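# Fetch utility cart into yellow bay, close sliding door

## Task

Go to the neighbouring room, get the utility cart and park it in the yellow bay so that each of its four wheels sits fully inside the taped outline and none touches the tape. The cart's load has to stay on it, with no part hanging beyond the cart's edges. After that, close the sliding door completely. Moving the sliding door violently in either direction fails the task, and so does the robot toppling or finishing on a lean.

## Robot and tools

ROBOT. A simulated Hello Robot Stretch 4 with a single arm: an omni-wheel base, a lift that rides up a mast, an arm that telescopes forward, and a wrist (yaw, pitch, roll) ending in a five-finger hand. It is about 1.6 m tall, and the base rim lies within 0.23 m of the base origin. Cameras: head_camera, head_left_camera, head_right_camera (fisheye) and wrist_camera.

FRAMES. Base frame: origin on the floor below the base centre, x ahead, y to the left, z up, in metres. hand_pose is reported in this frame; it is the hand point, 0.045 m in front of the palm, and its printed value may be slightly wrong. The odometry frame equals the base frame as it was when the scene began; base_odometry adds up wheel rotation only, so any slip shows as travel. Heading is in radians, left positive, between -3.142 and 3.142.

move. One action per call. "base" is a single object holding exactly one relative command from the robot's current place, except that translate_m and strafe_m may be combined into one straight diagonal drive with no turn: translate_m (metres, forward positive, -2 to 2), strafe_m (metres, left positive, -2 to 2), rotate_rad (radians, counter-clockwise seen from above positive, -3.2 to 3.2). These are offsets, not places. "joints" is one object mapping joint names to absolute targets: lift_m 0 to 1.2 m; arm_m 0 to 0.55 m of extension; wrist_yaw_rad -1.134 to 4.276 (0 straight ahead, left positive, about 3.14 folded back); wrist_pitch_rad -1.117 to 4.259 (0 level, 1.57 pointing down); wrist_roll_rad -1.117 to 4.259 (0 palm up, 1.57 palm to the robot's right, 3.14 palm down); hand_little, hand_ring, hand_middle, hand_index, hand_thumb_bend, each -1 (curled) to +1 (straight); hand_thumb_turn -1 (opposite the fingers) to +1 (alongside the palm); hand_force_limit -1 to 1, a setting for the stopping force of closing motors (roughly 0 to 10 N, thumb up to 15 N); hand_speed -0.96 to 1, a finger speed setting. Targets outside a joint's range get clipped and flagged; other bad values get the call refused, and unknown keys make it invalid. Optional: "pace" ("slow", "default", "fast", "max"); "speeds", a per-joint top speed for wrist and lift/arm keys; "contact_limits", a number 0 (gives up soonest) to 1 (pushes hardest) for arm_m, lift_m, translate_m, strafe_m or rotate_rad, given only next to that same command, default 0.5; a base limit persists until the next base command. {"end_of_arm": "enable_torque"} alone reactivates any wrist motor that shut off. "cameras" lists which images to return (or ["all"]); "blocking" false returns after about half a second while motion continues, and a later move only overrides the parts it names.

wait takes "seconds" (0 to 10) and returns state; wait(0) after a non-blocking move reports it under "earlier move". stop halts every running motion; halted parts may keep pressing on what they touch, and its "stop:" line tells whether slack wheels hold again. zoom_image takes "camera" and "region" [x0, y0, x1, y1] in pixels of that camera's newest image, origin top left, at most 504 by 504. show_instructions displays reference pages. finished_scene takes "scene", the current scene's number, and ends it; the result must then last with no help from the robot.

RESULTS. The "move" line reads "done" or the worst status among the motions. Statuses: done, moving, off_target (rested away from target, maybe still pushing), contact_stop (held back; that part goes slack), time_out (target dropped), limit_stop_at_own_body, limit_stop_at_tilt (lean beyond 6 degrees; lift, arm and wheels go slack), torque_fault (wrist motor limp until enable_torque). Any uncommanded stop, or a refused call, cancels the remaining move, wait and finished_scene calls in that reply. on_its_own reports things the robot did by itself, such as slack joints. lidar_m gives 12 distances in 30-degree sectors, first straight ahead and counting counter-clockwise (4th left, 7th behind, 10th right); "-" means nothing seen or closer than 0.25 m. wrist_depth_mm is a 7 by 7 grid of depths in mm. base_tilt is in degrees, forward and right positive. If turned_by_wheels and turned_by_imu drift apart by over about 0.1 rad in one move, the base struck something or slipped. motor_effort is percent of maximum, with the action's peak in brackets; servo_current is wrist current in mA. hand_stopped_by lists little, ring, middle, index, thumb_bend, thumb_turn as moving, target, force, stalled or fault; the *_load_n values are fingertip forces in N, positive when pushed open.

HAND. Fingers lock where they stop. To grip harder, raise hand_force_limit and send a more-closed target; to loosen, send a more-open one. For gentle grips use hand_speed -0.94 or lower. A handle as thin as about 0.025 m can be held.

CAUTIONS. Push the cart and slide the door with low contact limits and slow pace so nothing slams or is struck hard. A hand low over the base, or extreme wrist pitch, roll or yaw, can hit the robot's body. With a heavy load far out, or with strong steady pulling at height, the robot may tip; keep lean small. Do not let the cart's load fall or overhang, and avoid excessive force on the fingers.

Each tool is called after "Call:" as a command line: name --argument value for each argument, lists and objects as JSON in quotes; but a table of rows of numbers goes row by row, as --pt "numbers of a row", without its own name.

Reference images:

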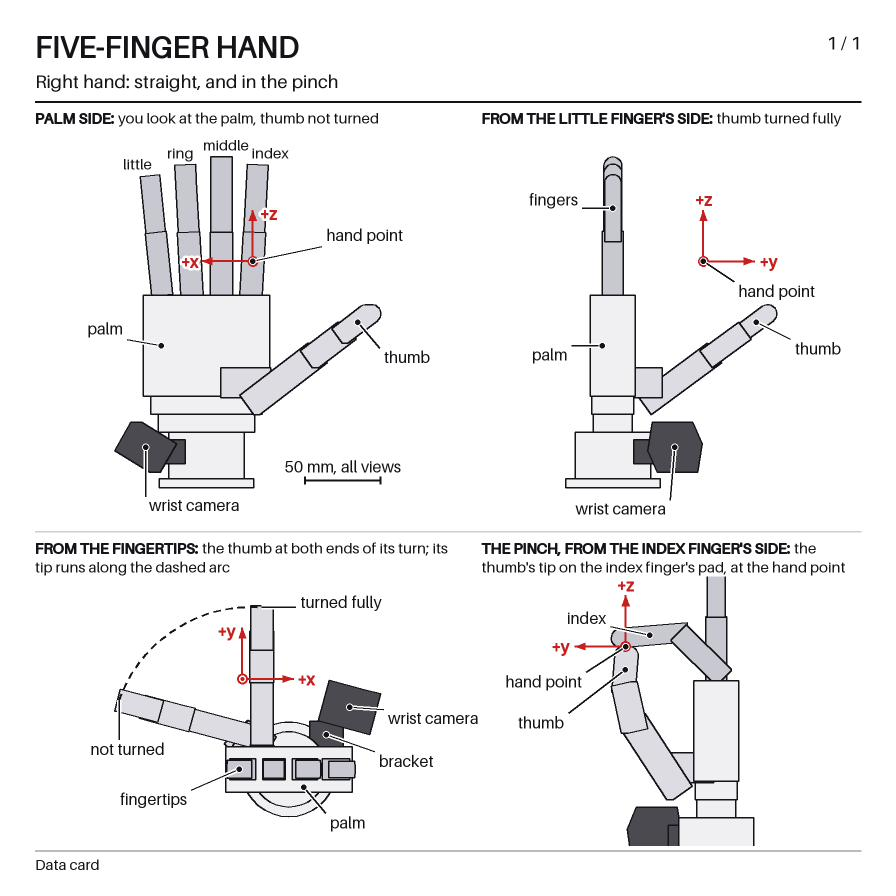

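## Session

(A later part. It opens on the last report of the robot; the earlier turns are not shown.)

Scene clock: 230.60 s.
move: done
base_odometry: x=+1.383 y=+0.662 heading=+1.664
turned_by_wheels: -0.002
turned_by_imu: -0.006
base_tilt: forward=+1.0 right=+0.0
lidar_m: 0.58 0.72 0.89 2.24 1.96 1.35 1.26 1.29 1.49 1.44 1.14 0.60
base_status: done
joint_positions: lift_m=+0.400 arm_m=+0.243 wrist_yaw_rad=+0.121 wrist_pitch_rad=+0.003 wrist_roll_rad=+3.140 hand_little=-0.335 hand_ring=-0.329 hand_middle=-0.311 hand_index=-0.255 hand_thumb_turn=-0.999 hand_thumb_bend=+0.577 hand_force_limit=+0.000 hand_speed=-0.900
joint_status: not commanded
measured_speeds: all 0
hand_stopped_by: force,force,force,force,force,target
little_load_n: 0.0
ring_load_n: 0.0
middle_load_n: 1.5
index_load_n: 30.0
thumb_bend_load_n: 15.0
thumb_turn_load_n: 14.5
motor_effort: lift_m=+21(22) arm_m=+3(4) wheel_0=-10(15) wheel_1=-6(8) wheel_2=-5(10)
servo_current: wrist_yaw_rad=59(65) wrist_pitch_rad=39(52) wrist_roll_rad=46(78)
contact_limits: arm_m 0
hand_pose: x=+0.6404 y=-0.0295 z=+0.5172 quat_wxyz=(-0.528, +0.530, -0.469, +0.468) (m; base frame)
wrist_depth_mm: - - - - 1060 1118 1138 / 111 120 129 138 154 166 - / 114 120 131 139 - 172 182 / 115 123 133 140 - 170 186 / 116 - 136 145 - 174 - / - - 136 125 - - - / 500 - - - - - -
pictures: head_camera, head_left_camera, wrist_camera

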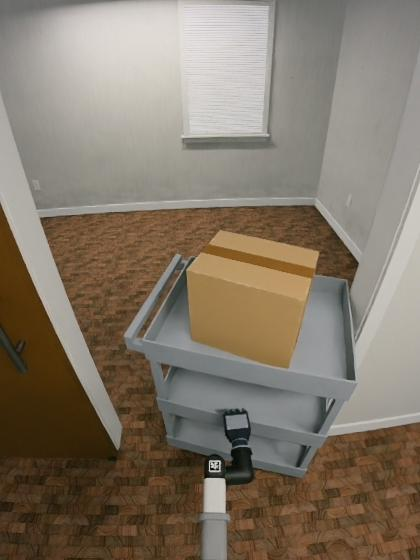

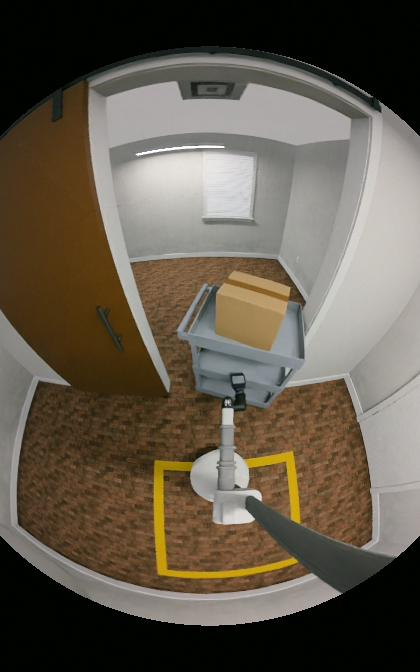

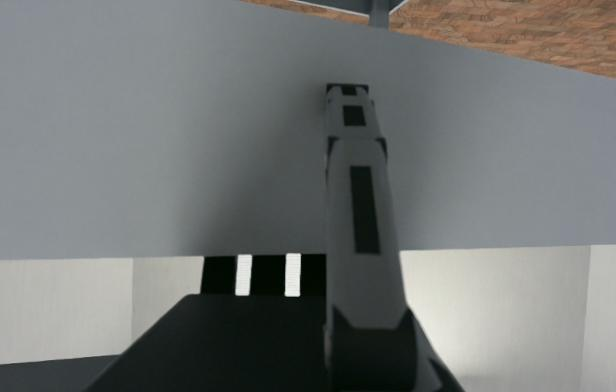

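Call:
move --joints '{"wrist_yaw_rad": -0.12}' --speeds '{"wrist_yaw_rad": 0.3}' --cameras '["wrist_camera", "head_right_camera"]'

Scene clock: 234.70 s.
move: done
base_odometry: x=+1.383 y=+0.662 heading=+1.666
turned_by_wheels: +0.002
turned_by_imu: +0.001
base_tilt: forward=+1.0 right=-0.1
lidar_m: 0.59 0.68 0.89 2.26 1.96 1.36 1.24 1.28 1.51 1.44 1.14 0.58
base_status: not commanded
joint_positions: lift_m=+0.400 arm_m=+0.243 wrist_yaw_rad=-0.111 wrist_pitch_rad=+0.003 wrist_roll_rad=+3.140 hand_little=-0.335 hand_ring=-0.329 hand_middle=-0.310 hand_index=-0.258 hand_thumb_turn=-0.999 hand_thumb_bend=+0.576 hand_force_limit=+0.000 hand_speed=-0.900
joint_status: all done
measured_speeds: all 0
hand_stopped_by: force,force,force,force,force,target
little_load_n: 0.0
ring_load_n: 0.0
middle_load_n: 7.5
index_load_n: 0.0
thumb_bend_load_n: 5.0
thumb_turn_load_n: 6.5
motor_effort: lift_m=+22(22) arm_m=+4(4) wheel_0=+5(9) wheel_1=+0(6) wheel_2=+3(4)
servo_current: wrist_yaw_rad=59(137) wrist_pitch_rad=46(46) wrist_roll_rad=46(59)
contact_limits: arm_m 0
hand_pose: x=+0.6275 y=-0.0808 z=+0.5172 quat_wxyz=(-0.470, +0.473, -0.527, +0.526) (m; base frame)
wrist_depth_mm: - - - 1098 1138 1138 1138 / 130 135 139 143 149 155 159 / 131 135 139 144 152 155 159 / 131 135 140 144 - 156 160 / 131 137 143 147 - 159 - / 530 - 136 125 - - - / 492 - - - - - -
pictures: head_right_camera, wrist_camera

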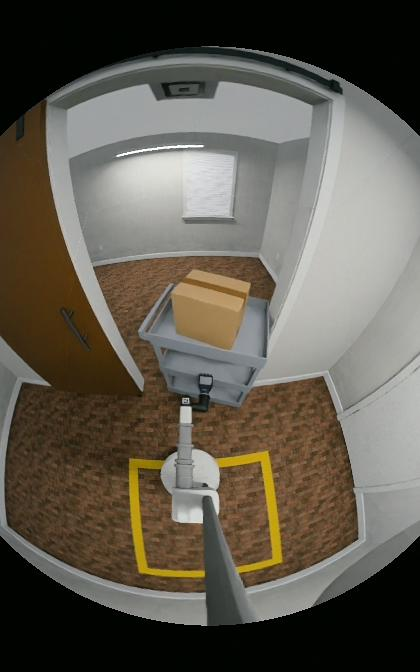

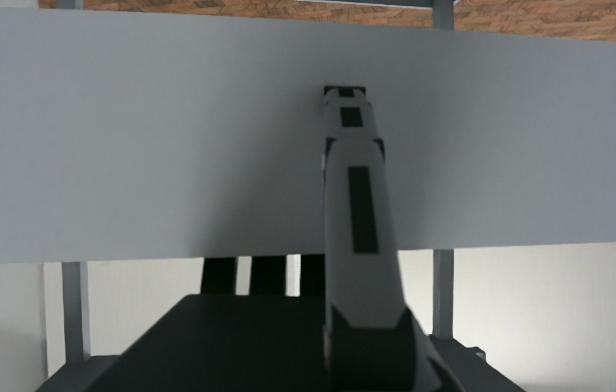

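Call:
move --base '{"translate_m": -0.15, "strafe_m": 0.045}' --pace "slow" --cameras '["wrist_camera", "head_left_camera", "head_camera"]'

Scene clock: 239.97 s.
move: done
base_odometry: x=+1.352 y=+0.508 heading=+1.665
turned_by_wheels: -0.001
turned_by_imu: -0.003
base_tilt: forward=+0.9 right=-0.1
lidar_m: 0.58 0.68 1.09 2.20 1.75 1.19 1.09 1.14 1.49 1.49 1.39 0.59
base_status: done
joint_positions: lift_m=+0.400 arm_m=+0.243 wrist_yaw_rad=-0.126 wrist_pitch_rad=+0.003 wrist_roll_rad=+3.140 hand_little=-0.335 hand_ring=-0.328 hand_middle=-0.310 hand_index=-0.258 hand_thumb_turn=-1.000 hand_thumb_bend=+0.575 hand_force_limit=+0.000 hand_speed=-0.900
joint_status: not commanded
measured_speeds: all 0
hand_stopped_by: force,force,force,force,force,target
little_load_n: 0.0
ring_load_n: 4.5
middle_load_n: 5.5
index_load_n: 0.0
thumb_bend_load_n: 6.0
thumb_turn_load_n: -5.0
motor_effort: lift_m=+21(22) arm_m=+3(4) wheel_0=-8(12) wheel_1=-4(6) wheel_2=-1(14)
servo_current: wrist_yaw_rad=52(65) wrist_pitch_rad=39(46) wrist_roll_rad=59(72)
contact_limits: arm_m 0
hand_pose: x=+0.6263 y=-0.0840 z=+0.5172 quat_wxyz=(-0.466, +0.469, -0.531, +0.530) (m; base frame)
wrist_depth_mm: - - - 1138 1118 1078 1025 / 144 145 145 145 145 145 - / 145 145 145 146 146 146 146 / 145 146 146 147 - 147 147 / 554 668 156 153 - 147 - / 559 - 136 125 - - - / 500 549 - - - - -
pictures: head_camera, head_left_camera, wrist_camera

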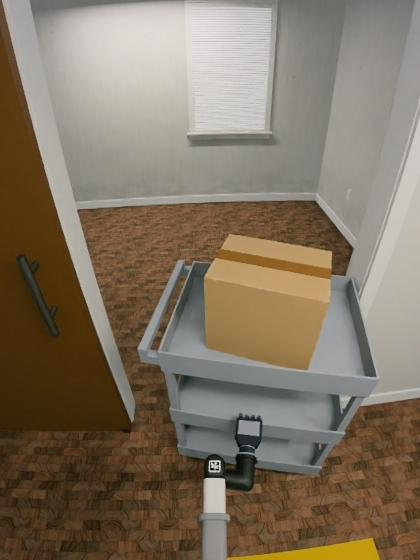

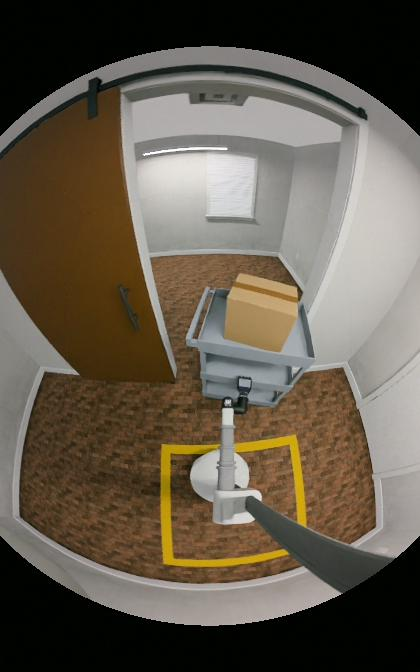

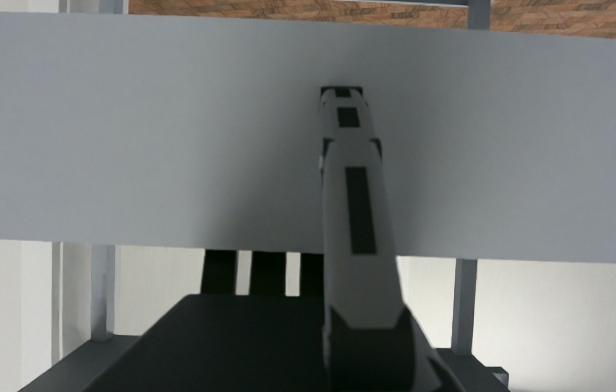

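Call:
move --base '{"translate_m": -0.25, "strafe_m": 0.035}' --pace "slow" --cameras '["wrist_camera", "head_left_camera", "head_camera"]'

Scene clock: 245.23 s.
move: done
base_odometry: x=+1.341 y=+0.256 heading=+1.664
turned_by_wheels: -0.001
turned_by_imu: -0.004
base_tilt: forward=+1.0 right=-0.1
lidar_m: 0.57 0.66 1.41 2.11 1.36 0.94 0.85 0.90 1.18 1.51 1.60 0.59
base_status: done
joint_positions: lift_m=+0.400 arm_m=+0.243 wrist_yaw_rad=-0.126 wrist_pitch_rad=+0.003 wrist_roll_rad=+3.140 hand_little=-0.335 hand_ring=-0.329 hand_middle=-0.310 hand_index=-0.258 hand_thumb_turn=-1.000 hand_thumb_bend=+0.575 hand_force_limit=+0.000 hand_speed=-0.900
joint_status: not commanded
measured_speeds: all 0
hand_stopped_by: force,force,force,force,force,target
little_load_n: 0.0
ring_load_n: 3.0
middle_load_n: 5.5
index_load_n: 0.0
thumb_bend_load_n: 5.0
thumb_turn_load_n: -6.0
motor_effort: lift_m=+21(22) arm_m=+2(3) wheel_0=-8(15) wheel_1=-5(8) wheel_2=-2(7)
servo_current: wrist_yaw_rad=59(65) wrist_pitch_rad=33(59) wrist_roll_rad=59(78)
contact_limits: arm_m 0
hand_pose: x=+0.6263 y=-0.0840 z=+0.5172 quat_wxyz=(-0.466, +0.469, -0.531, +0.530) (m; base frame)
wrist_depth_mm: - - - 1160 1138 1098 1078 / 144 144 144 145 146 146 - / 144 145 145 145 146 147 147 / 145 145 146 146 - 147 147 / - 569 156 153 - 148 - / - 788 136 125 - - - / 473 539 - - - - -
pictures: head_camera, head_left_camera, wrist_camera

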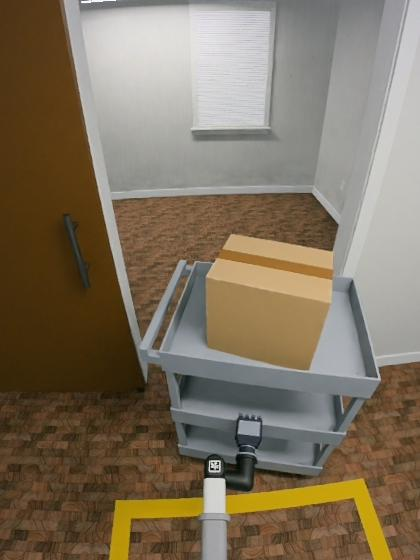

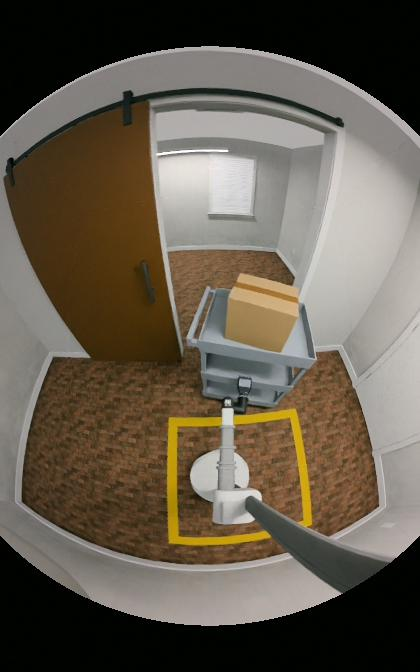

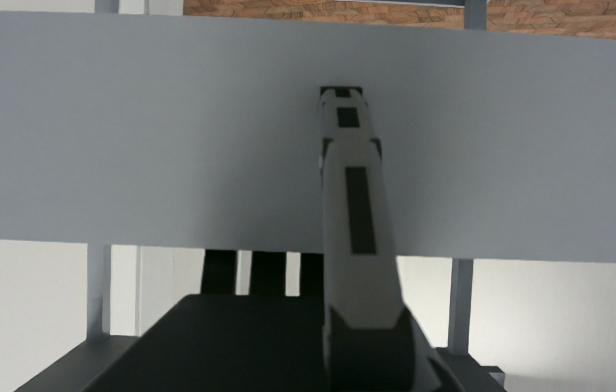

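Call:
move --base '{"translate_m": -0.28, "strafe_m": -0.012}' --joints '{"wrist_yaw_rad": -0.06}' --speeds '{"wrist_yaw_rad": 0.03}' --pace "slow" --cameras '["wrist_camera", "head_left_camera", "head_camera"]'

"speeds": wrist_yaw_rad = 0.03 is out of range 0.05 to 1.82
Scene clock: 246.33 s.
base_odometry: x=+1.341 y=+0.256 heading=+1.664
turned_by_wheels: +0.000
turned_by_imu: +0.000
base_tilt: forward=+0.9 right=-0.1
lidar_m: 0.57 0.64 1.43 2.13 1.38 0.93 0.84 0.87 1.16 1.53 1.61 0.60
base_status: done
joint_positions: lift_m=+0.400 arm_m=+0.243 wrist_yaw_rad=-0.126 wrist_pitch_rad=+0.003 wrist_roll_rad=+3.140 hand_little=-0.335 hand_ring=-0.329 hand_middle=-0.310 hand_index=-0.258 hand_thumb_turn=-1.000 hand_thumb_bend=+0.575 hand_force_limit=+0.000 hand_speed=-0.900
joint_status: not commanded
measured_speeds: all 0
hand_stopped_by: force,force,force,force,force,target
little_load_n: 0.0
ring_load_n: 3.0
middle_load_n: 5.5
index_load_n: 0.0
thumb_bend_load_n: 5.5
thumb_turn_load_n: -6.0
motor_effort: lift_m=+21(22) arm_m=+2(3) wheel_0=-8(15) wheel_1=-5(8) wheel_2=-2(7)
servo_current: wrist_yaw_rad=59(65) wrist_pitch_rad=33(59) wrist_roll_rad=33(78)
contact_limits: arm_m 0
hand_pose: x=+0.6263 y=-0.0840 z=+0.5172 quat_wxyz=(-0.466, +0.469, -0.531, +0.530) (m; base frame)
wrist_depth_mm: - - - 1138 1118 1060 1060 / 143 144 144 145 145 146 - / 144 144 145 145 146 146 147 / 145 145 146 146 - 147 148 / - 574 156 153 - 148 - / - 788 136 125 - - - / 477 544 - - - - -
pictures: none

Call:
move --base '{"translate_m": -0.28, "strafe_m": -0.012}' --joints '{"wrist_yaw_rad": -0.06}' --speeds '{"wrist_yaw_rad": 0.05}' --pace "slow" --cameras '["wrist_camera", "head_left_camera", "head_camera"]'

Scene clock: 250.90 s.
move: done
base_odometry: x=+1.379 y=-0.021 heading=+1.665
turned_by_wheels: +0.000
turned_by_imu: +0.000
base_tilt: forward=+1.0 right=+0.0
lidar_m: 0.56 0.67 1.78 2.11 0.96 0.61 0.58 0.61 0.80 1.54 1.62 0.60
base_status: done
joint_positions: lift_m=+0.400 arm_m=+0.243 wrist_yaw_rad=-0.056 wrist_pitch_rad=+0.003 wrist_roll_rad=+3.140 hand_little=-0.335 hand_ring=-0.329 hand_middle=-0.310 hand_index=-0.258 hand_thumb_turn=-1.000 hand_thumb_bend=+0.575 hand_force_limit=+0.000 hand_speed=-0.900
joint_status: all done
measured_speeds: all 0
hand_stopped_by: force,force,force,force,force,target
little_load_n: 0.0
ring_load_n: 0.0
middle_load_n: 6.5
index_load_n: 0.0
thumb_bend_load_n: 4.5
thumb_turn_load_n: 5.5
motor_effort: lift_m=+21(22) arm_m=+2(2) wheel_0=+2(11) wheel_1=+1(8) wheel_2=+3(12)
servo_current: wrist_yaw_rad=46(91) wrist_pitch_rad=33(46) wrist_roll_rad=46(72)
contact_limits: arm_m 0
hand_pose: x=+0.6316 y=-0.0690 z=+0.5172 quat_wxyz=(-0.485, +0.487, -0.514, +0.513) (m; base frame)
wrist_depth_mm: - - - 1138 1060 - 820 / 134 138 140 144 148 151 154 / 135 138 142 144 149 153 156 / 135 139 142 145 - 153 156 / 136 140 144 146 - 155 831 / 539 1042 136 125 - - 831 / 504 - - - - - 854
pictures: head_camera, head_left_camera, wrist_camera

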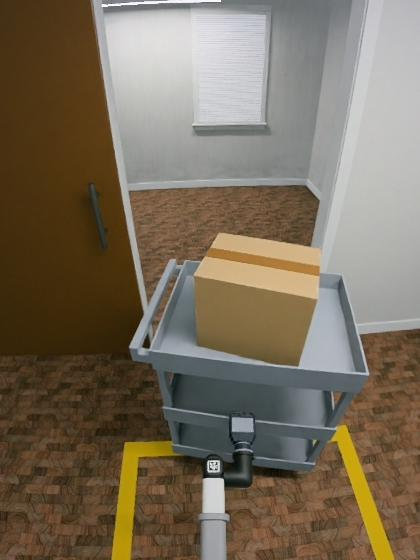

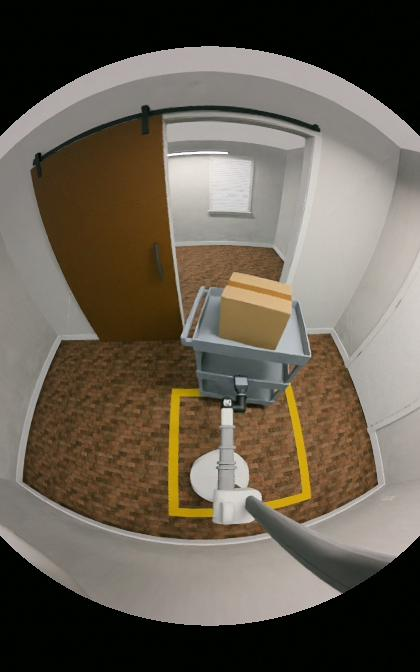

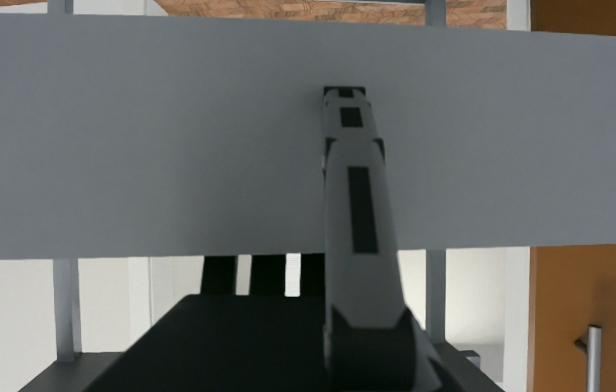

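Call:
move --base '{"translate_m": -0.28, "strafe_m": -0.09}' --joints '{"wrist_yaw_rad": 0.0}' --speeds '{"wrist_yaw_rad": 0.05}' --pace "slow" --cameras '["wrist_camera", "head_left_camera", "head_camera"]'

Scene clock: 256.27 s.
move: done
base_odometry: x=+1.494 y=-0.292 heading=+1.665
turned_by_wheels: +0.000
turned_by_imu: +0.001
base_tilt: forward=+1.0 right=-0.1
lidar_m: 0.59 0.65 2.14 1.72 0.49 0.32 0.30 0.31 0.41 0.98 1.50 0.62
base_status: done
joint_positions: lift_m=+0.400 arm_m=+0.243 wrist_yaw_rad=+0.005 wrist_pitch_rad=+0.003 wrist_roll_rad=+3.140 hand_little=-0.335 hand_ring=-0.329 hand_middle=-0.310 hand_index=-0.258 hand_thumb_turn=-1.000 hand_thumb_bend=+0.575 hand_force_limit=+0.000 hand_speed=-0.900
joint_status: all done
measured_speeds: all 0
hand_stopped_by: force,force,force,force,force,target
little_load_n: 0.0
ring_load_n: 0.0
middle_load_n: 7.5
index_load_n: 0.0
thumb_bend_load_n: 4.5
thumb_turn_load_n: 5.0
motor_effort: lift_m=+21(22) arm_m=+1(2) wheel_0=+2(6) wheel_1=-1(7) wheel_2=+6(14)
servo_current: wrist_yaw_rad=46(78) wrist_pitch_rad=39(52) wrist_roll_rad=59(78)
contact_limits: arm_m 0
hand_pose: x=+0.6354 y=-0.0557 z=+0.5172 quat_wxyz=(-0.500, +0.502, -0.499, +0.498) (m; base frame)
wrist_depth_mm: - - - 1160 1138 1118 1118 / 132 136 140 143 149 153 156 / 133 137 141 144 151 153 157 / 133 137 141 145 - 154 158 / 134 138 143 147 - 157 1138 / - - 136 125 - - 1160 / - - - - - - 1160
pictures: head_camera, head_left_camera, wrist_camera

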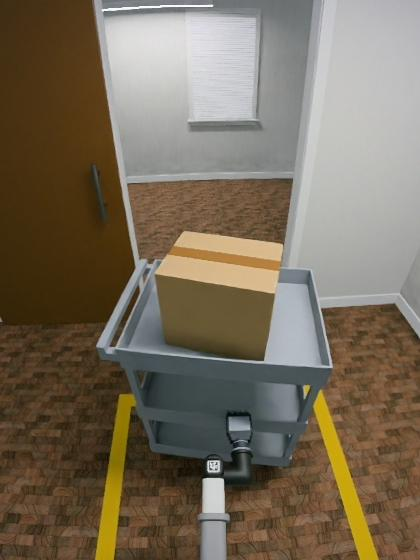

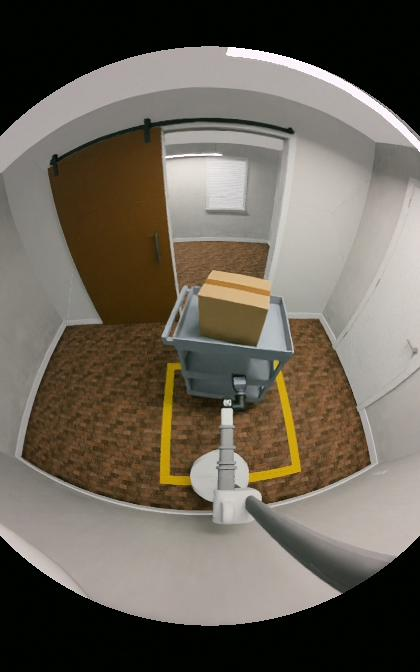

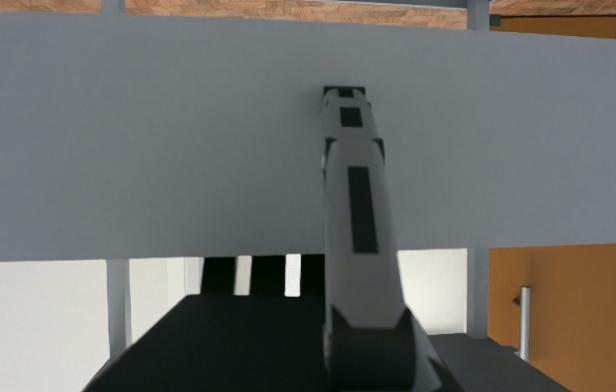

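Call:
move --joints '{"arm_m": 0.08}' --pace "slow" --cameras '["wrist_camera", "head_left_camera", "head_camera"]'

Scene clock: 259.97 s.
move: done
base_odometry: x=+1.494 y=-0.292 heading=+1.665
turned_by_wheels: +0.000
turned_by_imu: -0.001
base_tilt: forward=+1.0 right=-0.1
lidar_m: 0.43 0.48 2.13 1.72 0.52 0.32 0.28 0.30 0.40 0.97 1.51 0.45
base_status: not commanded
joint_positions: lift_m=+0.400 arm_m=+0.080 wrist_yaw_rad=+0.005 wrist_pitch_rad=+0.003 wrist_roll_rad=+3.140 hand_little=-0.335 hand_ring=-0.329 hand_middle=-0.310 hand_index=-0.258 hand_thumb_turn=-1.000 hand_thumb_bend=+0.575 hand_force_limit=+0.000 hand_speed=-0.900
joint_status: all done
measured_speeds: all 0
hand_stopped_by: force,force,force,force,force,target
little_load_n: 0.0
ring_load_n: -0.5
middle_load_n: 7.0
index_load_n: 0.0
thumb_bend_load_n: 4.5
thumb_turn_load_n: 5.0
motor_effort: lift_m=+21(22) arm_m=-7(14) wheel_0=+2(2) wheel_1=-2(2) wheel_2=+6(6)
servo_current: wrist_yaw_rad=46(52) wrist_pitch_rad=26(65) wrist_roll_rad=39(72)
hand_pose: x=+0.4727 y=-0.0556 z=+0.5172 quat_wxyz=(-0.500, +0.502, -0.499, +0.498) (m; base frame)
wrist_depth_mm: - - - 1098 1160 1138 1138 / 135 138 141 144 148 151 154 / 135 138 142 145 149 152 155 / 136 139 142 145 - 152 155 / 136 139 144 153 - 155 1308 / - 554 125 125 - - 1308 / - - - - - - 1366
pictures: head_camera, head_left_camera, wrist_camera

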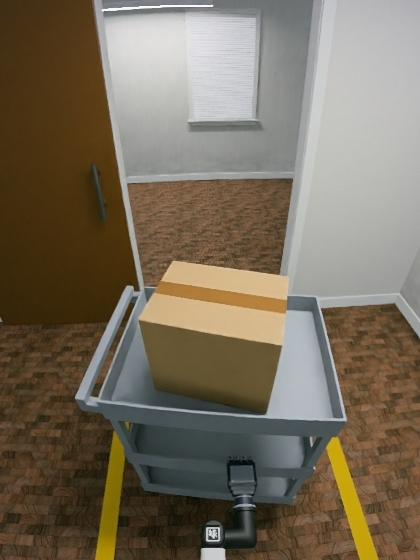

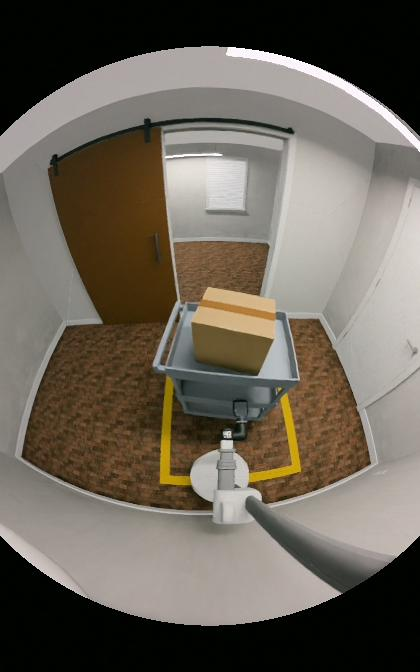

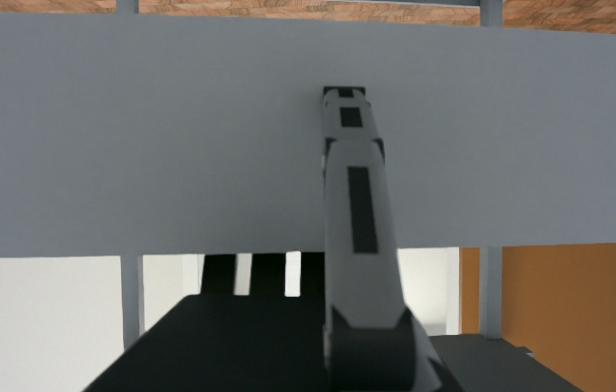

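Call:
move --joints '{"hand_thumb_bend": 1, "hand_index": 1, "hand_middle": 1, "hand_ring": 1, "hand_little": 1, "hand_speed": -0.5}'

Call:
move --joints '{"lift_m": 0.48, "hand_thumb_turn": 1}' --pace "slow" --contact_limits '{"lift_m": 0.2}'

Call:
move --joints '{"arm_m": 0.0}' --pace "slow" --cameras '["wrist_camera", "head_right_camera", "head_camera"]'

Scene clock: 262.97 s.
move: done
base_odometry: x=+1.495 y=-0.292 heading=+1.665
turned_by_wheels: +0.000
turned_by_imu: -0.001
base_tilt: forward=+0.9 right=-0.1
lidar_m: 0.42 0.47 2.16 1.72 0.50 0.32 0.29 0.29 0.41 0.95 1.50 0.45
base_status: not commanded
joint_positions: lift_m=+0.400 arm_m=+0.080 wrist_yaw_rad=+0.001 wrist_pitch_rad=+0.003 wrist_roll_rad=+3.140 hand_little=+1.000 hand_ring=+1.000 hand_middle=+1.000 hand_index=+1.000 hand_thumb_turn=-1.000 hand_thumb_bend=+1.000 hand_force_limit=+0.000 hand_speed=-0.500
joint_status: all done
measured_speeds: all 0
hand_stopped_by: target,target,target,target,target,target
little_load_n: 0.0
ring_load_n: 0.0
middle_load_n: 0.0
index_load_n: 0.0
thumb_bend_load_n: 0.0
thumb_turn_load_n: 0.0
motor_effort: lift_m=+21(22) arm_m=-7(7) wheel_0=+0(2) wheel_1=-1(2) wheel_2=+2(6)
servo_current: wrist_yaw_rad=39(59) wrist_pitch_rad=46(59) wrist_roll_rad=52(78)
hand_pose: x=+0.4724 y=-0.0565 z=+0.5172 quat_wxyz=(-0.499, +0.501, -0.500, +0.499) (m; base frame)
wrist_depth_mm: - - 1078 1060 1078 - 1118 / 139 141 144 145 149 151 153 / 139 142 144 146 - 152 153 / 140 143 145 147 - 152 154 / 141 143 146 205 - 153 1255 / - 564 124 125 - - 1308 / - - - - - - 1255
pictures: none

Scene clock: 265.53 s.
move: done
base_odometry: x=+1.495 y=-0.292 heading=+1.665
turned_by_wheels: +0.000
turned_by_imu: -0.001
base_tilt: forward=+1.0 right=-0.1
lidar_m: 0.42 0.47 2.20 1.74 0.51 0.32 0.28 0.30 0.41 0.99 1.50 0.45
base_status: not commanded
joint_positions: lift_m=+0.480 arm_m=+0.080 wrist_yaw_rad=+0.001 wrist_pitch_rad=+0.003 wrist_roll_rad=+3.140 hand_little=+1.000 hand_ring=+1.000 hand_middle=+1.000 hand_index=+1.000 hand_thumb_turn=+1.000 hand_thumb_bend=+1.000 hand_force_limit=+0.000 hand_speed=-0.500
joint_status: all done
measured_speeds: all 0
hand_stopped_by: target,target,target,target,target,target
little_load_n: 0.0
ring_load_n: 0.0
middle_load_n: 0.0
index_load_n: 0.0
thumb_bend_load_n: 0.0
thumb_turn_load_n: -0.5
motor_effort: lift_m=+23(25) arm_m=-7(7) wheel_0=+0(0) wheel_1=-1(1) wheel_2=+2(3)
servo_current: wrist_yaw_rad=46(52) wrist_pitch_rad=46(46) wrist_roll_rad=46(65)
contact_limits: lift_m 0.2
hand_pose: x=+0.4724 y=-0.0565 z=+0.5970 quat_wxyz=(-0.499, +0.501, -0.500, +0.499) (m; base frame)
wrist_depth_mm: 138 140 143 145 148 150 153 / - - - - - - - / - - - - - 591 559 / - 554 - - - 1366 1281 / - 564 - - - 1366 - / - 500 124 126 185 - - / 347 392 - - - - -
pictures: none

Scene clock: 267.57 s.
move: done
base_odometry: x=+1.495 y=-0.292 heading=+1.665
turned_by_wheels: +0.000
turned_by_imu: -0.001
base_tilt: forward=+0.9 right=-0.1
lidar_m: 0.43 0.48 2.16 1.74 0.48 0.32 0.29 0.31 0.40 0.97 1.53 0.44
base_status: not commanded
joint_positions: lift_m=+0.480 arm_m=+0.003 wrist_yaw_rad=+0.001 wrist_pitch_rad=+0.003 wrist_roll_rad=+3.140 hand_little=+1.000 hand_ring=+1.000 hand_middle=+1.000 hand_index=+1.000 hand_thumb_turn=+1.000 hand_thumb_bend=+1.000 hand_force_limit=+0.000 hand_speed=-0.500
joint_status: all done
joint sent to its limit — arm_m, lower limit.
measured_speeds: all 0
hand_stopped_by: target,target,target,target,target,target
little_load_n: 0.0
ring_load_n: 0.0
middle_load_n: 0.0
index_load_n: 0.0
thumb_bend_load_n: 0.0
thumb_turn_load_n: -0.5
motor_effort: lift_m=+23(24) arm_m=-7(15) wheel_0=+0(0) wheel_1=-1(1) wheel_2=+2(3)
servo_current: wrist_yaw_rad=46(52) wrist_pitch_rad=39(52) wrist_roll_rad=33(65)
contact_limits: lift_m 0.2
hand_pose: x=+0.3950 y=-0.0565 z=+0.5970 quat_wxyz=(-0.499, +0.501, -0.500, +0.499) (m; base frame)
wrist_depth_mm: 211 214 218 221 225 229 232 / 211 214 217 223 227 231 235 / - - - - - 683 564 / - 634 - - - 1397 1336 / - 634 - - - 1430 - / - 492 125 126 - - - / 343 392 - - - - -
pictures: head_camera, head_right_camera, wrist_camera

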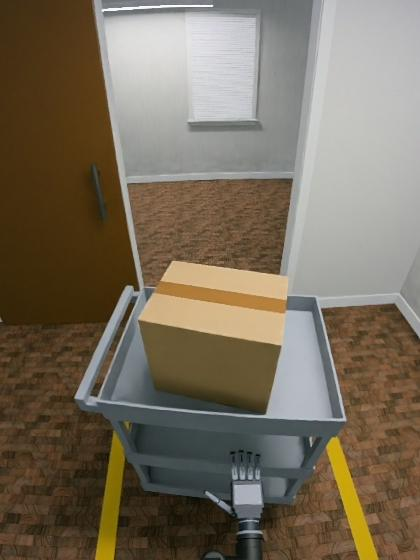

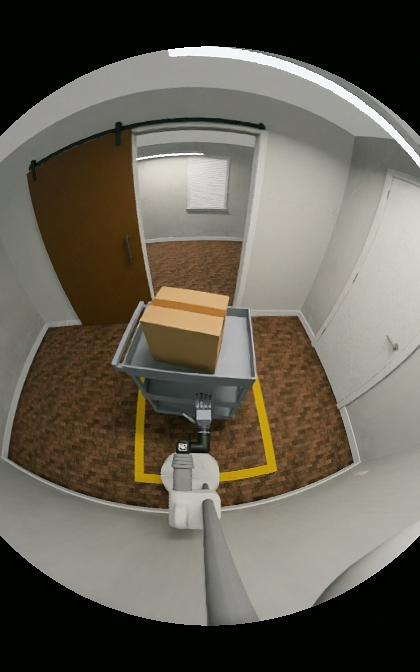

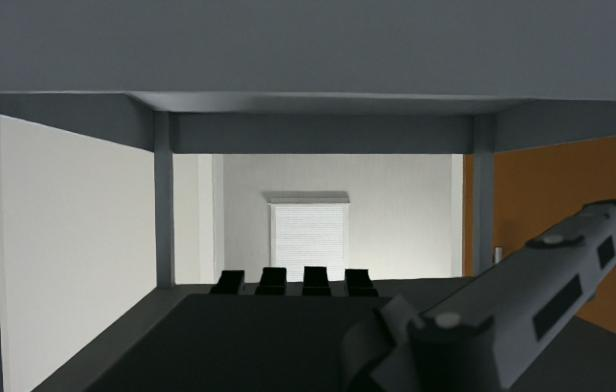

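Call:
move --base '{"translate_m": -0.015}' --pace "slow"

Call:
move --base '{"strafe_m": 0.8}' --contact_limits '{"strafe_m": 0.2}' --cameras '["head_right_camera", "head_camera", "head_left_camera"]'

Scene clock: 269.70 s.
move: done
base_odometry: x=+1.496 y=-0.307 heading=+1.665
turned_by_wheels: +0.000
turned_by_imu: +0.000
base_tilt: forward=+0.9 right=-0.1
lidar_m: 0.45 0.47 2.19 1.67 0.47 0.29 0.26 0.29 0.39 0.93 1.53 0.45
base_status: done
joint_positions: lift_m=+0.480 arm_m=+0.003 wrist_yaw_rad=+0.001 wrist_pitch_rad=+0.003 wrist_roll_rad=+3.140 hand_little=+1.000 hand_ring=+1.000 hand_middle=+1.000 hand_index=+1.000 hand_thumb_turn=+1.000 hand_thumb_bend=+1.000 hand_force_limit=+0.000 hand_speed=-0.500
joint_status: not commanded
measured_speeds: all 0
hand_stopped_by: target,target,target,target,target,target
little_load_n: -0.5
ring_load_n: 0.0
middle_load_n: -0.5
index_load_n: 0.0
thumb_bend_load_n: 0.0
thumb_turn_load_n: 0.0
motor_effort: lift_m=+23(24) arm_m=-7(7) wheel_0=-1(6) wheel_1=-1(4) wheel_2=+3(10)
servo_current: wrist_yaw_rad=52(52) wrist_pitch_rad=20(46) wrist_roll_rad=65(85)
contact_limits: lift_m 0.2
hand_pose: x=+0.3950 y=-0.0565 z=+0.5970 quat_wxyz=(-0.499, +0.501, -0.500, +0.499) (m; base frame)
wrist_depth_mm: 224 228 232 236 240 245 249 / 224 229 232 236 241 246 249 / - - - - - 683 559 / - - - - - 1430 1336 / - - - - - 1397 - / - 492 125 125 - - - / 325 392 - - - - -
pictures: none

Scene clock: 273.70 s.
move: done
base_odometry: x=+0.699 y=-0.382 heading=+1.665
turned_by_wheels: +0.000
turned_by_imu: +0.001
base_tilt: forward=+1.0 right=-0.1
lidar_m: 1.57 1.60 1.48 1.40 0.54 0.37 0.34 0.36 0.43 1.11 0.70 0.67
base_status: done
joint_positions: lift_m=+0.480 arm_m=+0.003 wrist_yaw_rad=+0.001 wrist_pitch_rad=+0.003 wrist_roll_rad=+3.140 hand_little=+1.000 hand_ring=+1.000 hand_middle=+1.000 hand_index=+1.000 hand_thumb_turn=+1.000 hand_thumb_bend=+1.000 hand_force_limit=+0.000 hand_speed=-0.500
joint_status: not commanded
measured_speeds: all 0
hand_stopped_by: target,target,target,target,target,target
little_load_n: 0.0
ring_load_n: 0.0
middle_load_n: 0.0
index_load_n: 0.0
thumb_bend_load_n: 0.0
thumb_turn_load_n: 0.0
motor_effort: lift_m=+23(24) arm_m=-7(7) wheel_0=+2(10) wheel_1=+0(10) wheel_2=+2(6)
servo_current: wrist_yaw_rad=46(59) wrist_pitch_rad=33(59) wrist_roll_rad=39(78)
contact_limits: lift_m 0.2; strafe_m 0.2
hand_pose: x=+0.3950 y=-0.0565 z=+0.5970 quat_wxyz=(-0.499, +0.501, -0.500, +0.499) (m; base frame)
wrist_depth_mm: 1430 1397 1397 1308 1336 1308 1308 / 1537 - - 1366 1366 1308 1308 / 627 - - 1366 1366 1281 1336 / 1576 - - 1397 1366 1308 1308 / 1576 - - 1397 1366 1336 - / 654 - 136 126 185 - - / 585 - - - - - -
pictures: head_camera, head_left_camera, head_right_camera

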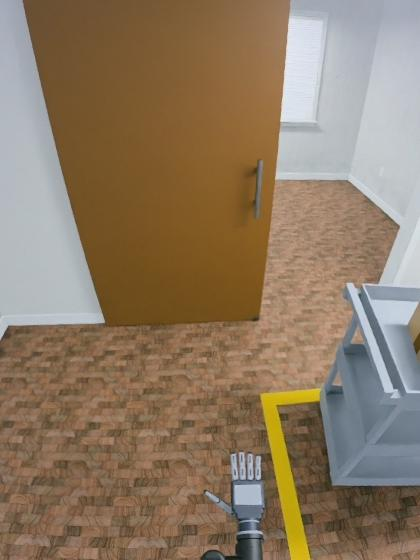

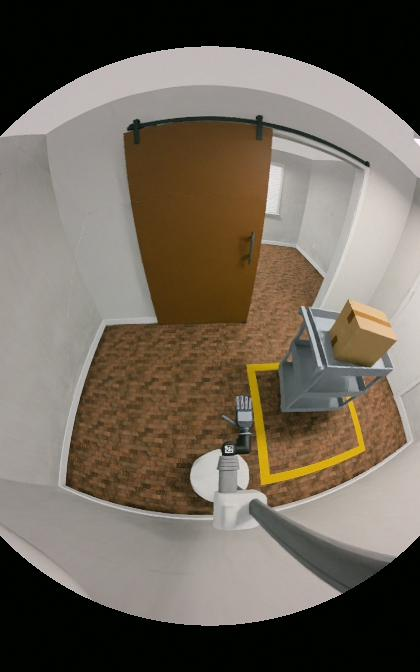

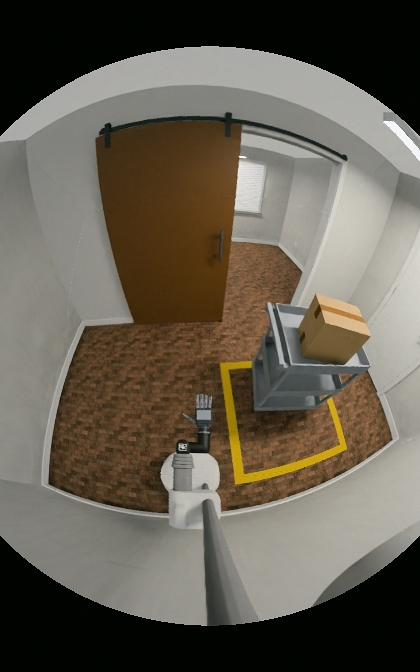

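Call:
move --base '{"rotate_rad": -0.75}' --cameras '["head_camera"]'

Call:
zoom_image --camera "head_camera" --region '[60, 250, 360, 500]'

Scene clock: 276.13 s.
move: done
base_odometry: x=+0.699 y=-0.382 heading=+0.915
turned_by_wheels: -0.750
turned_by_imu: -0.754
base_tilt: forward=+1.0 right=+0.0
lidar_m: 0.65 1.04 1.57 1.70 1.39 0.76 0.41 0.32 0.33 0.38 0.70 0.89
base_status: done
joint_positions: lift_m=+0.480 arm_m=+0.003 wrist_yaw_rad=+0.000 wrist_pitch_rad=+0.003 wrist_roll_rad=+3.140 hand_little=+1.000 hand_ring=+1.000 hand_middle=+1.000 hand_index=+1.000 hand_thumb_turn=+1.000 hand_thumb_bend=+1.000 hand_force_limit=+0.000 hand_speed=-0.500
joint_status: not commanded
measured_speeds: all 0
hand_stopped_by: target,target,target,target,target,target
little_load_n: 0.0
ring_load_n: 0.0
middle_load_n: 0.0
index_load_n: 0.0
thumb_bend_load_n: 0.0
thumb_turn_load_n: -0.5
motor_effort: lift_m=+23(24) arm_m=-7(7) wheel_0=+2(9) wheel_1=+1(9) wheel_2=+1(11)
servo_current: wrist_yaw_rad=46(52) wrist_pitch_rad=39(52) wrist_roll_rad=59(72)
contact_limits: lift_m 0.2
hand_pose: x=+0.3950 y=-0.0566 z=+0.5970 quat_wxyz=(-0.499, +0.501, -0.500, +0.499) (m; base frame)
wrist_depth_mm: 1397 1430 - - 1537 1430 1397 / 1661 1921 - 1808 1808 - - / 1661 - - - 569 - - / 1708 - - - - - - / 1708 1863 - - - - - / 1708 - 125 126 - - - / 1708 - - - - - -
pictures: head_camera

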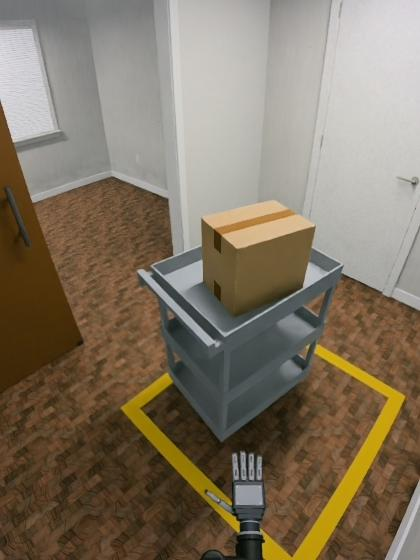

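Scaled by 1.680 from the camera's 420x560 image, which has a finer 600x800 frame.

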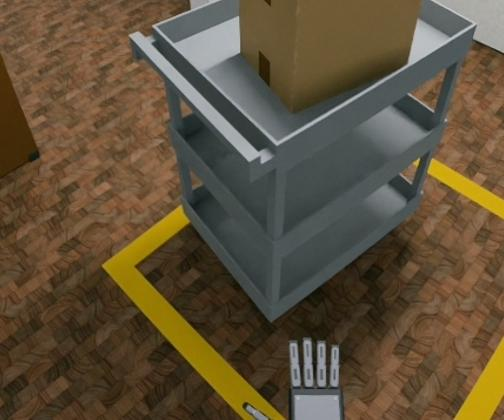

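Call:
move --base '{"translate_m": 0.66, "strafe_m": 0.62}' --contact_limits '{"translate_m": 0.2, "strafe_m": 0.2}' --cameras '["head_camera"]'

Call:
move --base '{"rotate_rad": -0.6}' --cameras '["head_camera"]'

Call:
zoom_image --camera "head_camera" --region '[100, 300, 400, 550]'

"contact_limits": translate_m and strafe_m are given together and make one move, which takes one limit: state it under one of them only
Scene clock: 278.37 s.
base_odometry: x=+0.699 y=-0.382 heading=+0.915
turned_by_wheels: +0.000
turned_by_imu: -0.001
base_tilt: forward=+1.0 right=-0.1
lidar_m: 0.67 1.08 1.58 1.68 1.37 0.78 0.44 0.32 0.33 0.38 0.69 0.89
base_status: done
joint_positions: lift_m=+0.480 arm_m=+0.003 wrist_yaw_rad=+0.000 wrist_pitch_rad=+0.003 wrist_roll_rad=+3.140 hand_little=+1.000 hand_ring=+1.000 hand_middle=+1.000 hand_index=+1.000 hand_thumb_turn=+1.000 hand_thumb_bend=+1.000 hand_force_limit=+0.000 hand_speed=-0.500
joint_status: not commanded
measured_speeds: all 0
hand_stopped_by: target,target,target,target,target,target
little_load_n: -0.5
ring_load_n: 0.0
middle_load_n: 0.0
index_load_n: -0.5
thumb_bend_load_n: 0.0
thumb_turn_load_n: 0.0
motor_effort: lift_m=+23(24) arm_m=-7(7) wheel_0=+2(9) wheel_1=+1(9) wheel_2=+1(11)
servo_current: wrist_yaw_rad=52(52) wrist_pitch_rad=39(52) wrist_roll_rad=52(72)
contact_limits: lift_m 0.2
hand_pose: x=+0.3950 y=-0.0566 z=+0.5970 quat_wxyz=(-0.499, +0.501, -0.500, +0.499) (m; base frame)
wrist_depth_mm: 1366 1397 - - 1576 1397 1397 / 1661 1863 - 1863 1808 - - / 1661 - - - 564 - - / 1661 - - - - - - / 1708 1863 - - - - - / 1708 - 125 125 - - - / 1708 - - - - - -
pictures: none

not run: a call was refused earlier in this reply.

Scaled by 1.680 from the camera's 420x560 image, which has a finer 600x800 frame.
This view is cut from an older image: the scene may have changed since it was taken.

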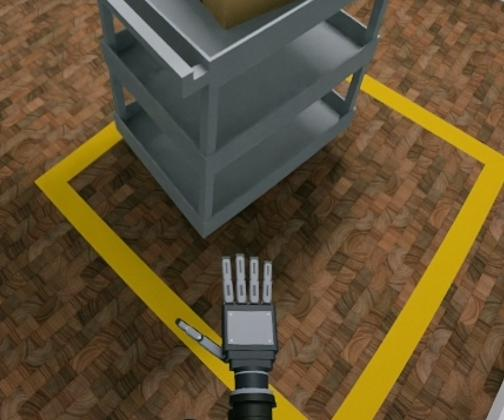

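Call:
move --base '{"translate_m": 0.66, "strafe_m": 0.62}' --cameras '["head_camera"]'

Call:
move --base '{"rotate_rad": -0.6}' --cameras '["head_camera"]'

Call:
zoom_image --camera "head_camera" --region '[100, 250, 400, 500]'

Scene clock: 283.43 s.
move: done
base_odometry: x=+0.610 y=+0.519 heading=+0.915
turned_by_wheels: +0.000
turned_by_imu: -0.001
base_tilt: forward=+0.9 right=-0.1
lidar_m: 1.53 0.64 0.68 0.79 1.45 1.46 1.44 1.24 1.24 0.51 0.45 0.48
base_status: done
joint_positions: lift_m=+0.480 arm_m=+0.003 wrist_yaw_rad=+0.000 wrist_pitch_rad=+0.003 wrist_roll_rad=+3.140 hand_little=+1.000 hand_ring=+1.000 hand_middle=+1.000 hand_index=+1.000 hand_thumb_turn=+1.000 hand_thumb_bend=+1.000 hand_force_limit=+0.000 hand_speed=-0.500
joint_status: not commanded
measured_speeds: all 0
hand_stopped_by: target,target,target,target,target,target
little_load_n: 0.0
ring_load_n: 0.0
middle_load_n: 0.0
index_load_n: 0.0
thumb_bend_load_n: 0.0
thumb_turn_load_n: 0.0
motor_effort: lift_m=+22(24) arm_m=-7(7) wheel_0=+0(6) wheel_1=+0(10) wheel_2=+0(11)
servo_current: wrist_yaw_rad=46(59) wrist_pitch_rad=33(59) wrist_roll_rad=46(78)
contact_limits: lift_m 0.2
hand_pose: x=+0.3950 y=-0.0566 z=+0.5971 quat_wxyz=(-0.499, +0.501, -0.500, +0.499) (m; base frame)
wrist_depth_mm: 1397 1397 1255 1430 1430 1464 504 / - 1808 1281 - - - 508 / - 1921 1281 - - - 508 / - 1921 1281 - - - 512 / - 1921 1281 - - - - / - 1921 124 126 - - - / - - - - - - -
pictures: head_camera

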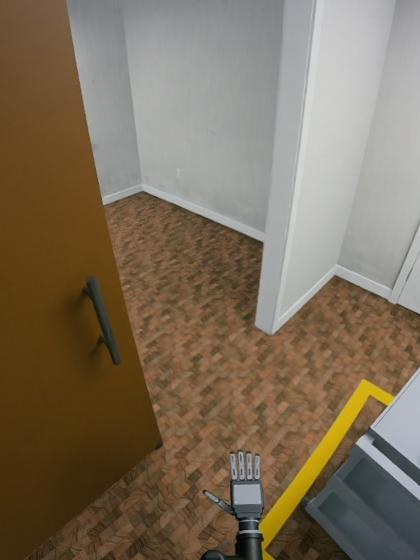

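Scene clock: 284.83 s.
move: done
base_odometry: x=+0.610 y=+0.519 heading=+0.315
turned_by_wheels: -0.600
turned_by_imu: -0.603
base_tilt: forward=+1.0 right=-0.1
lidar_m: 0.44 1.53 0.66 0.67 0.76 1.33 1.45 1.51 1.25 1.24 0.54 0.46
base_status: done
joint_positions: lift_m=+0.480 arm_m=+0.003 wrist_yaw_rad=+0.000 wrist_pitch_rad=+0.003 wrist_roll_rad=+3.140 hand_little=+1.000 hand_ring=+1.000 hand_middle=+1.000 hand_index=+1.000 hand_thumb_turn=+1.000 hand_thumb_bend=+1.000 hand_force_limit=+0.000 hand_speed=-0.500
joint_status: not commanded
measured_speeds: all 0
hand_stopped_by: target,target,target,target,target,target
little_load_n: 0.0
ring_load_n: 0.0
middle_load_n: 0.0
index_load_n: 0.0
thumb_bend_load_n: 0.0
thumb_turn_load_n: -0.5
motor_effort: lift_m=+22(23) arm_m=-7(7) wheel_0=+2(8) wheel_1=+1(7) wheel_2=-1(9)
servo_current: wrist_yaw_rad=46(59) wrist_pitch_rad=33(46) wrist_roll_rad=20(72)
contact_limits: lift_m 0.2
hand_pose: x=+0.3949 y=-0.0566 z=+0.5971 quat_wxyz=(-0.499, +0.501, -0.500, +0.499) (m; base frame)
wrist_depth_mm: 256 272 291 314 1397 1255 1397 / 259 274 293 310 - 1229 - / - - - 324 - 1229 - / - 1983 - - - 1229 - / - 1921 - - - - - / 535 544 124 126 - - - / 368 394 - - - - -
pictures: head_camera

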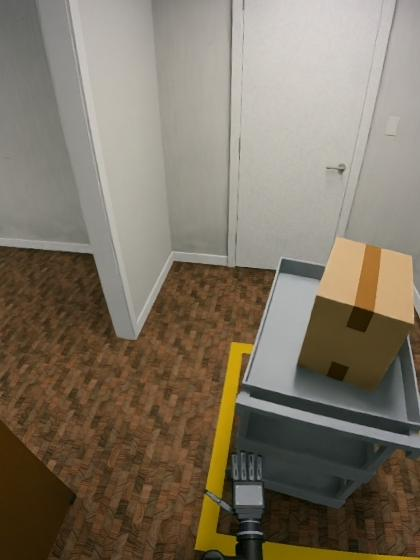

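Scaled by 1.680 from the camera's 420x560 image, which has a finer 600x800 frame.

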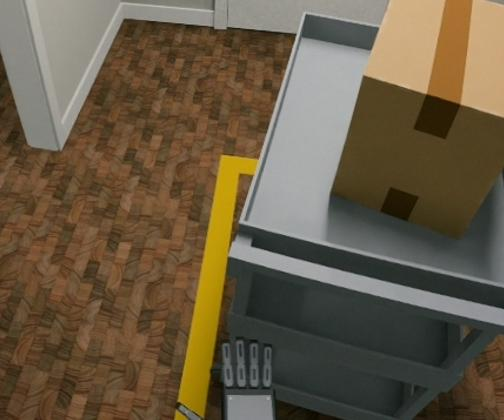

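Call:
zoom_image --camera "head_camera" --region '[200, 450, 300, 550]'

Call:
move --base '{"translate_m": -0.35}' --cameras '["head_camera", "wrist_camera"]'

Call:
zoom_image --camera "head_camera" --region '[160, 280, 420, 480]'

Scaled by 5.040 from the camera's 420x560 image, which has a finer 600x800 frame.

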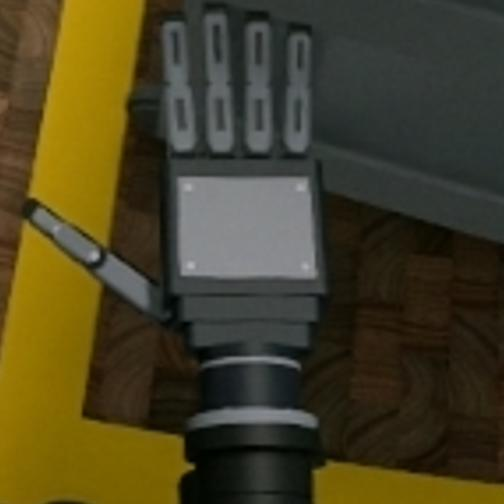

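Scene clock: 288.20 s.
move: done
base_odometry: x=+0.277 y=+0.411 heading=+0.315
turned_by_wheels: +0.000
turned_by_imu: +0.000
base_tilt: forward=+1.0 right=-0.1
lidar_m: 0.78 0.91 0.73 0.75 0.83 1.12 1.11 1.21 1.17 1.15 1.32 0.79
base_status: done
joint_positions: lift_m=+0.480 arm_m=+0.003 wrist_yaw_rad=+0.000 wrist_pitch_rad=+0.003 wrist_roll_rad=+3.140 hand_little=+1.000 hand_ring=+1.000 hand_middle=+1.000 hand_index=+1.000 hand_thumb_turn=+1.000 hand_thumb_bend=+1.000 hand_force_limit=+0.000 hand_speed=-0.500
joint_status: not commanded
measured_speeds: all 0
hand_stopped_by: target,target,target,target,target,target
little_load_n: 0.0
ring_load_n: 0.0
middle_load_n: 0.0
index_load_n: 0.0
thumb_bend_load_n: 0.0
thumb_turn_load_n: 0.0
motor_effort: lift_m=+22(23) arm_m=-7(7) wheel_0=-1(8) wheel_1=-1(7) wheel_2=-1(11)
servo_current: wrist_yaw_rad=52(52) wrist_pitch_rad=33(52) wrist_roll_rad=59(85)
contact_limits: lift_m 0.2
hand_pose: x=+0.3949 y=-0.0566 z=+0.5971 quat_wxyz=(-0.499, +0.501, -0.500, +0.499) (m; base frame)
wrist_depth_mm: 1281 - - 1430 1430 1397 1397 / 549 1983 - - - 1808 - / 549 580 609 661 - - - / - - - - - - - / - - - - - 1618 - / 549 585 124 126 - - - / 508 - - - - - -
pictures: head_camera, wrist_camera

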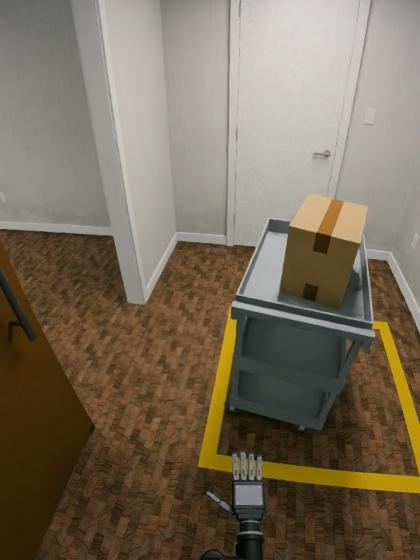

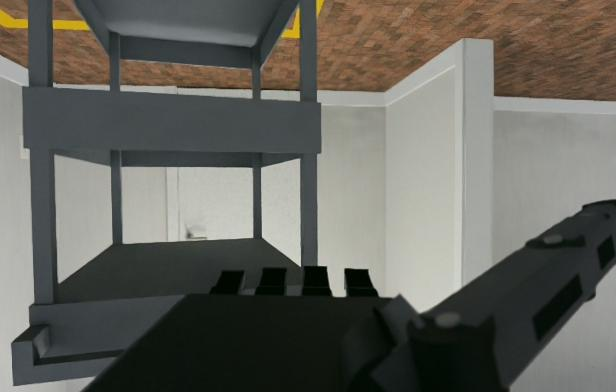

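Scaled by 1.938 from the camera's 420x560 image, which has a finer 600x800 frame.

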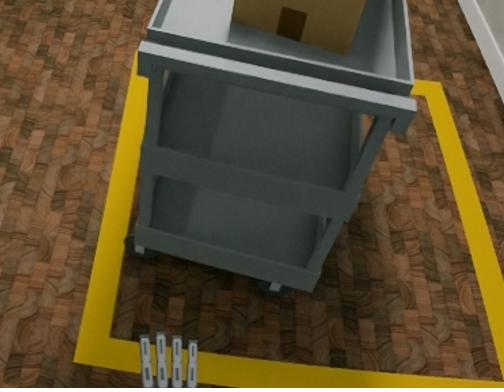

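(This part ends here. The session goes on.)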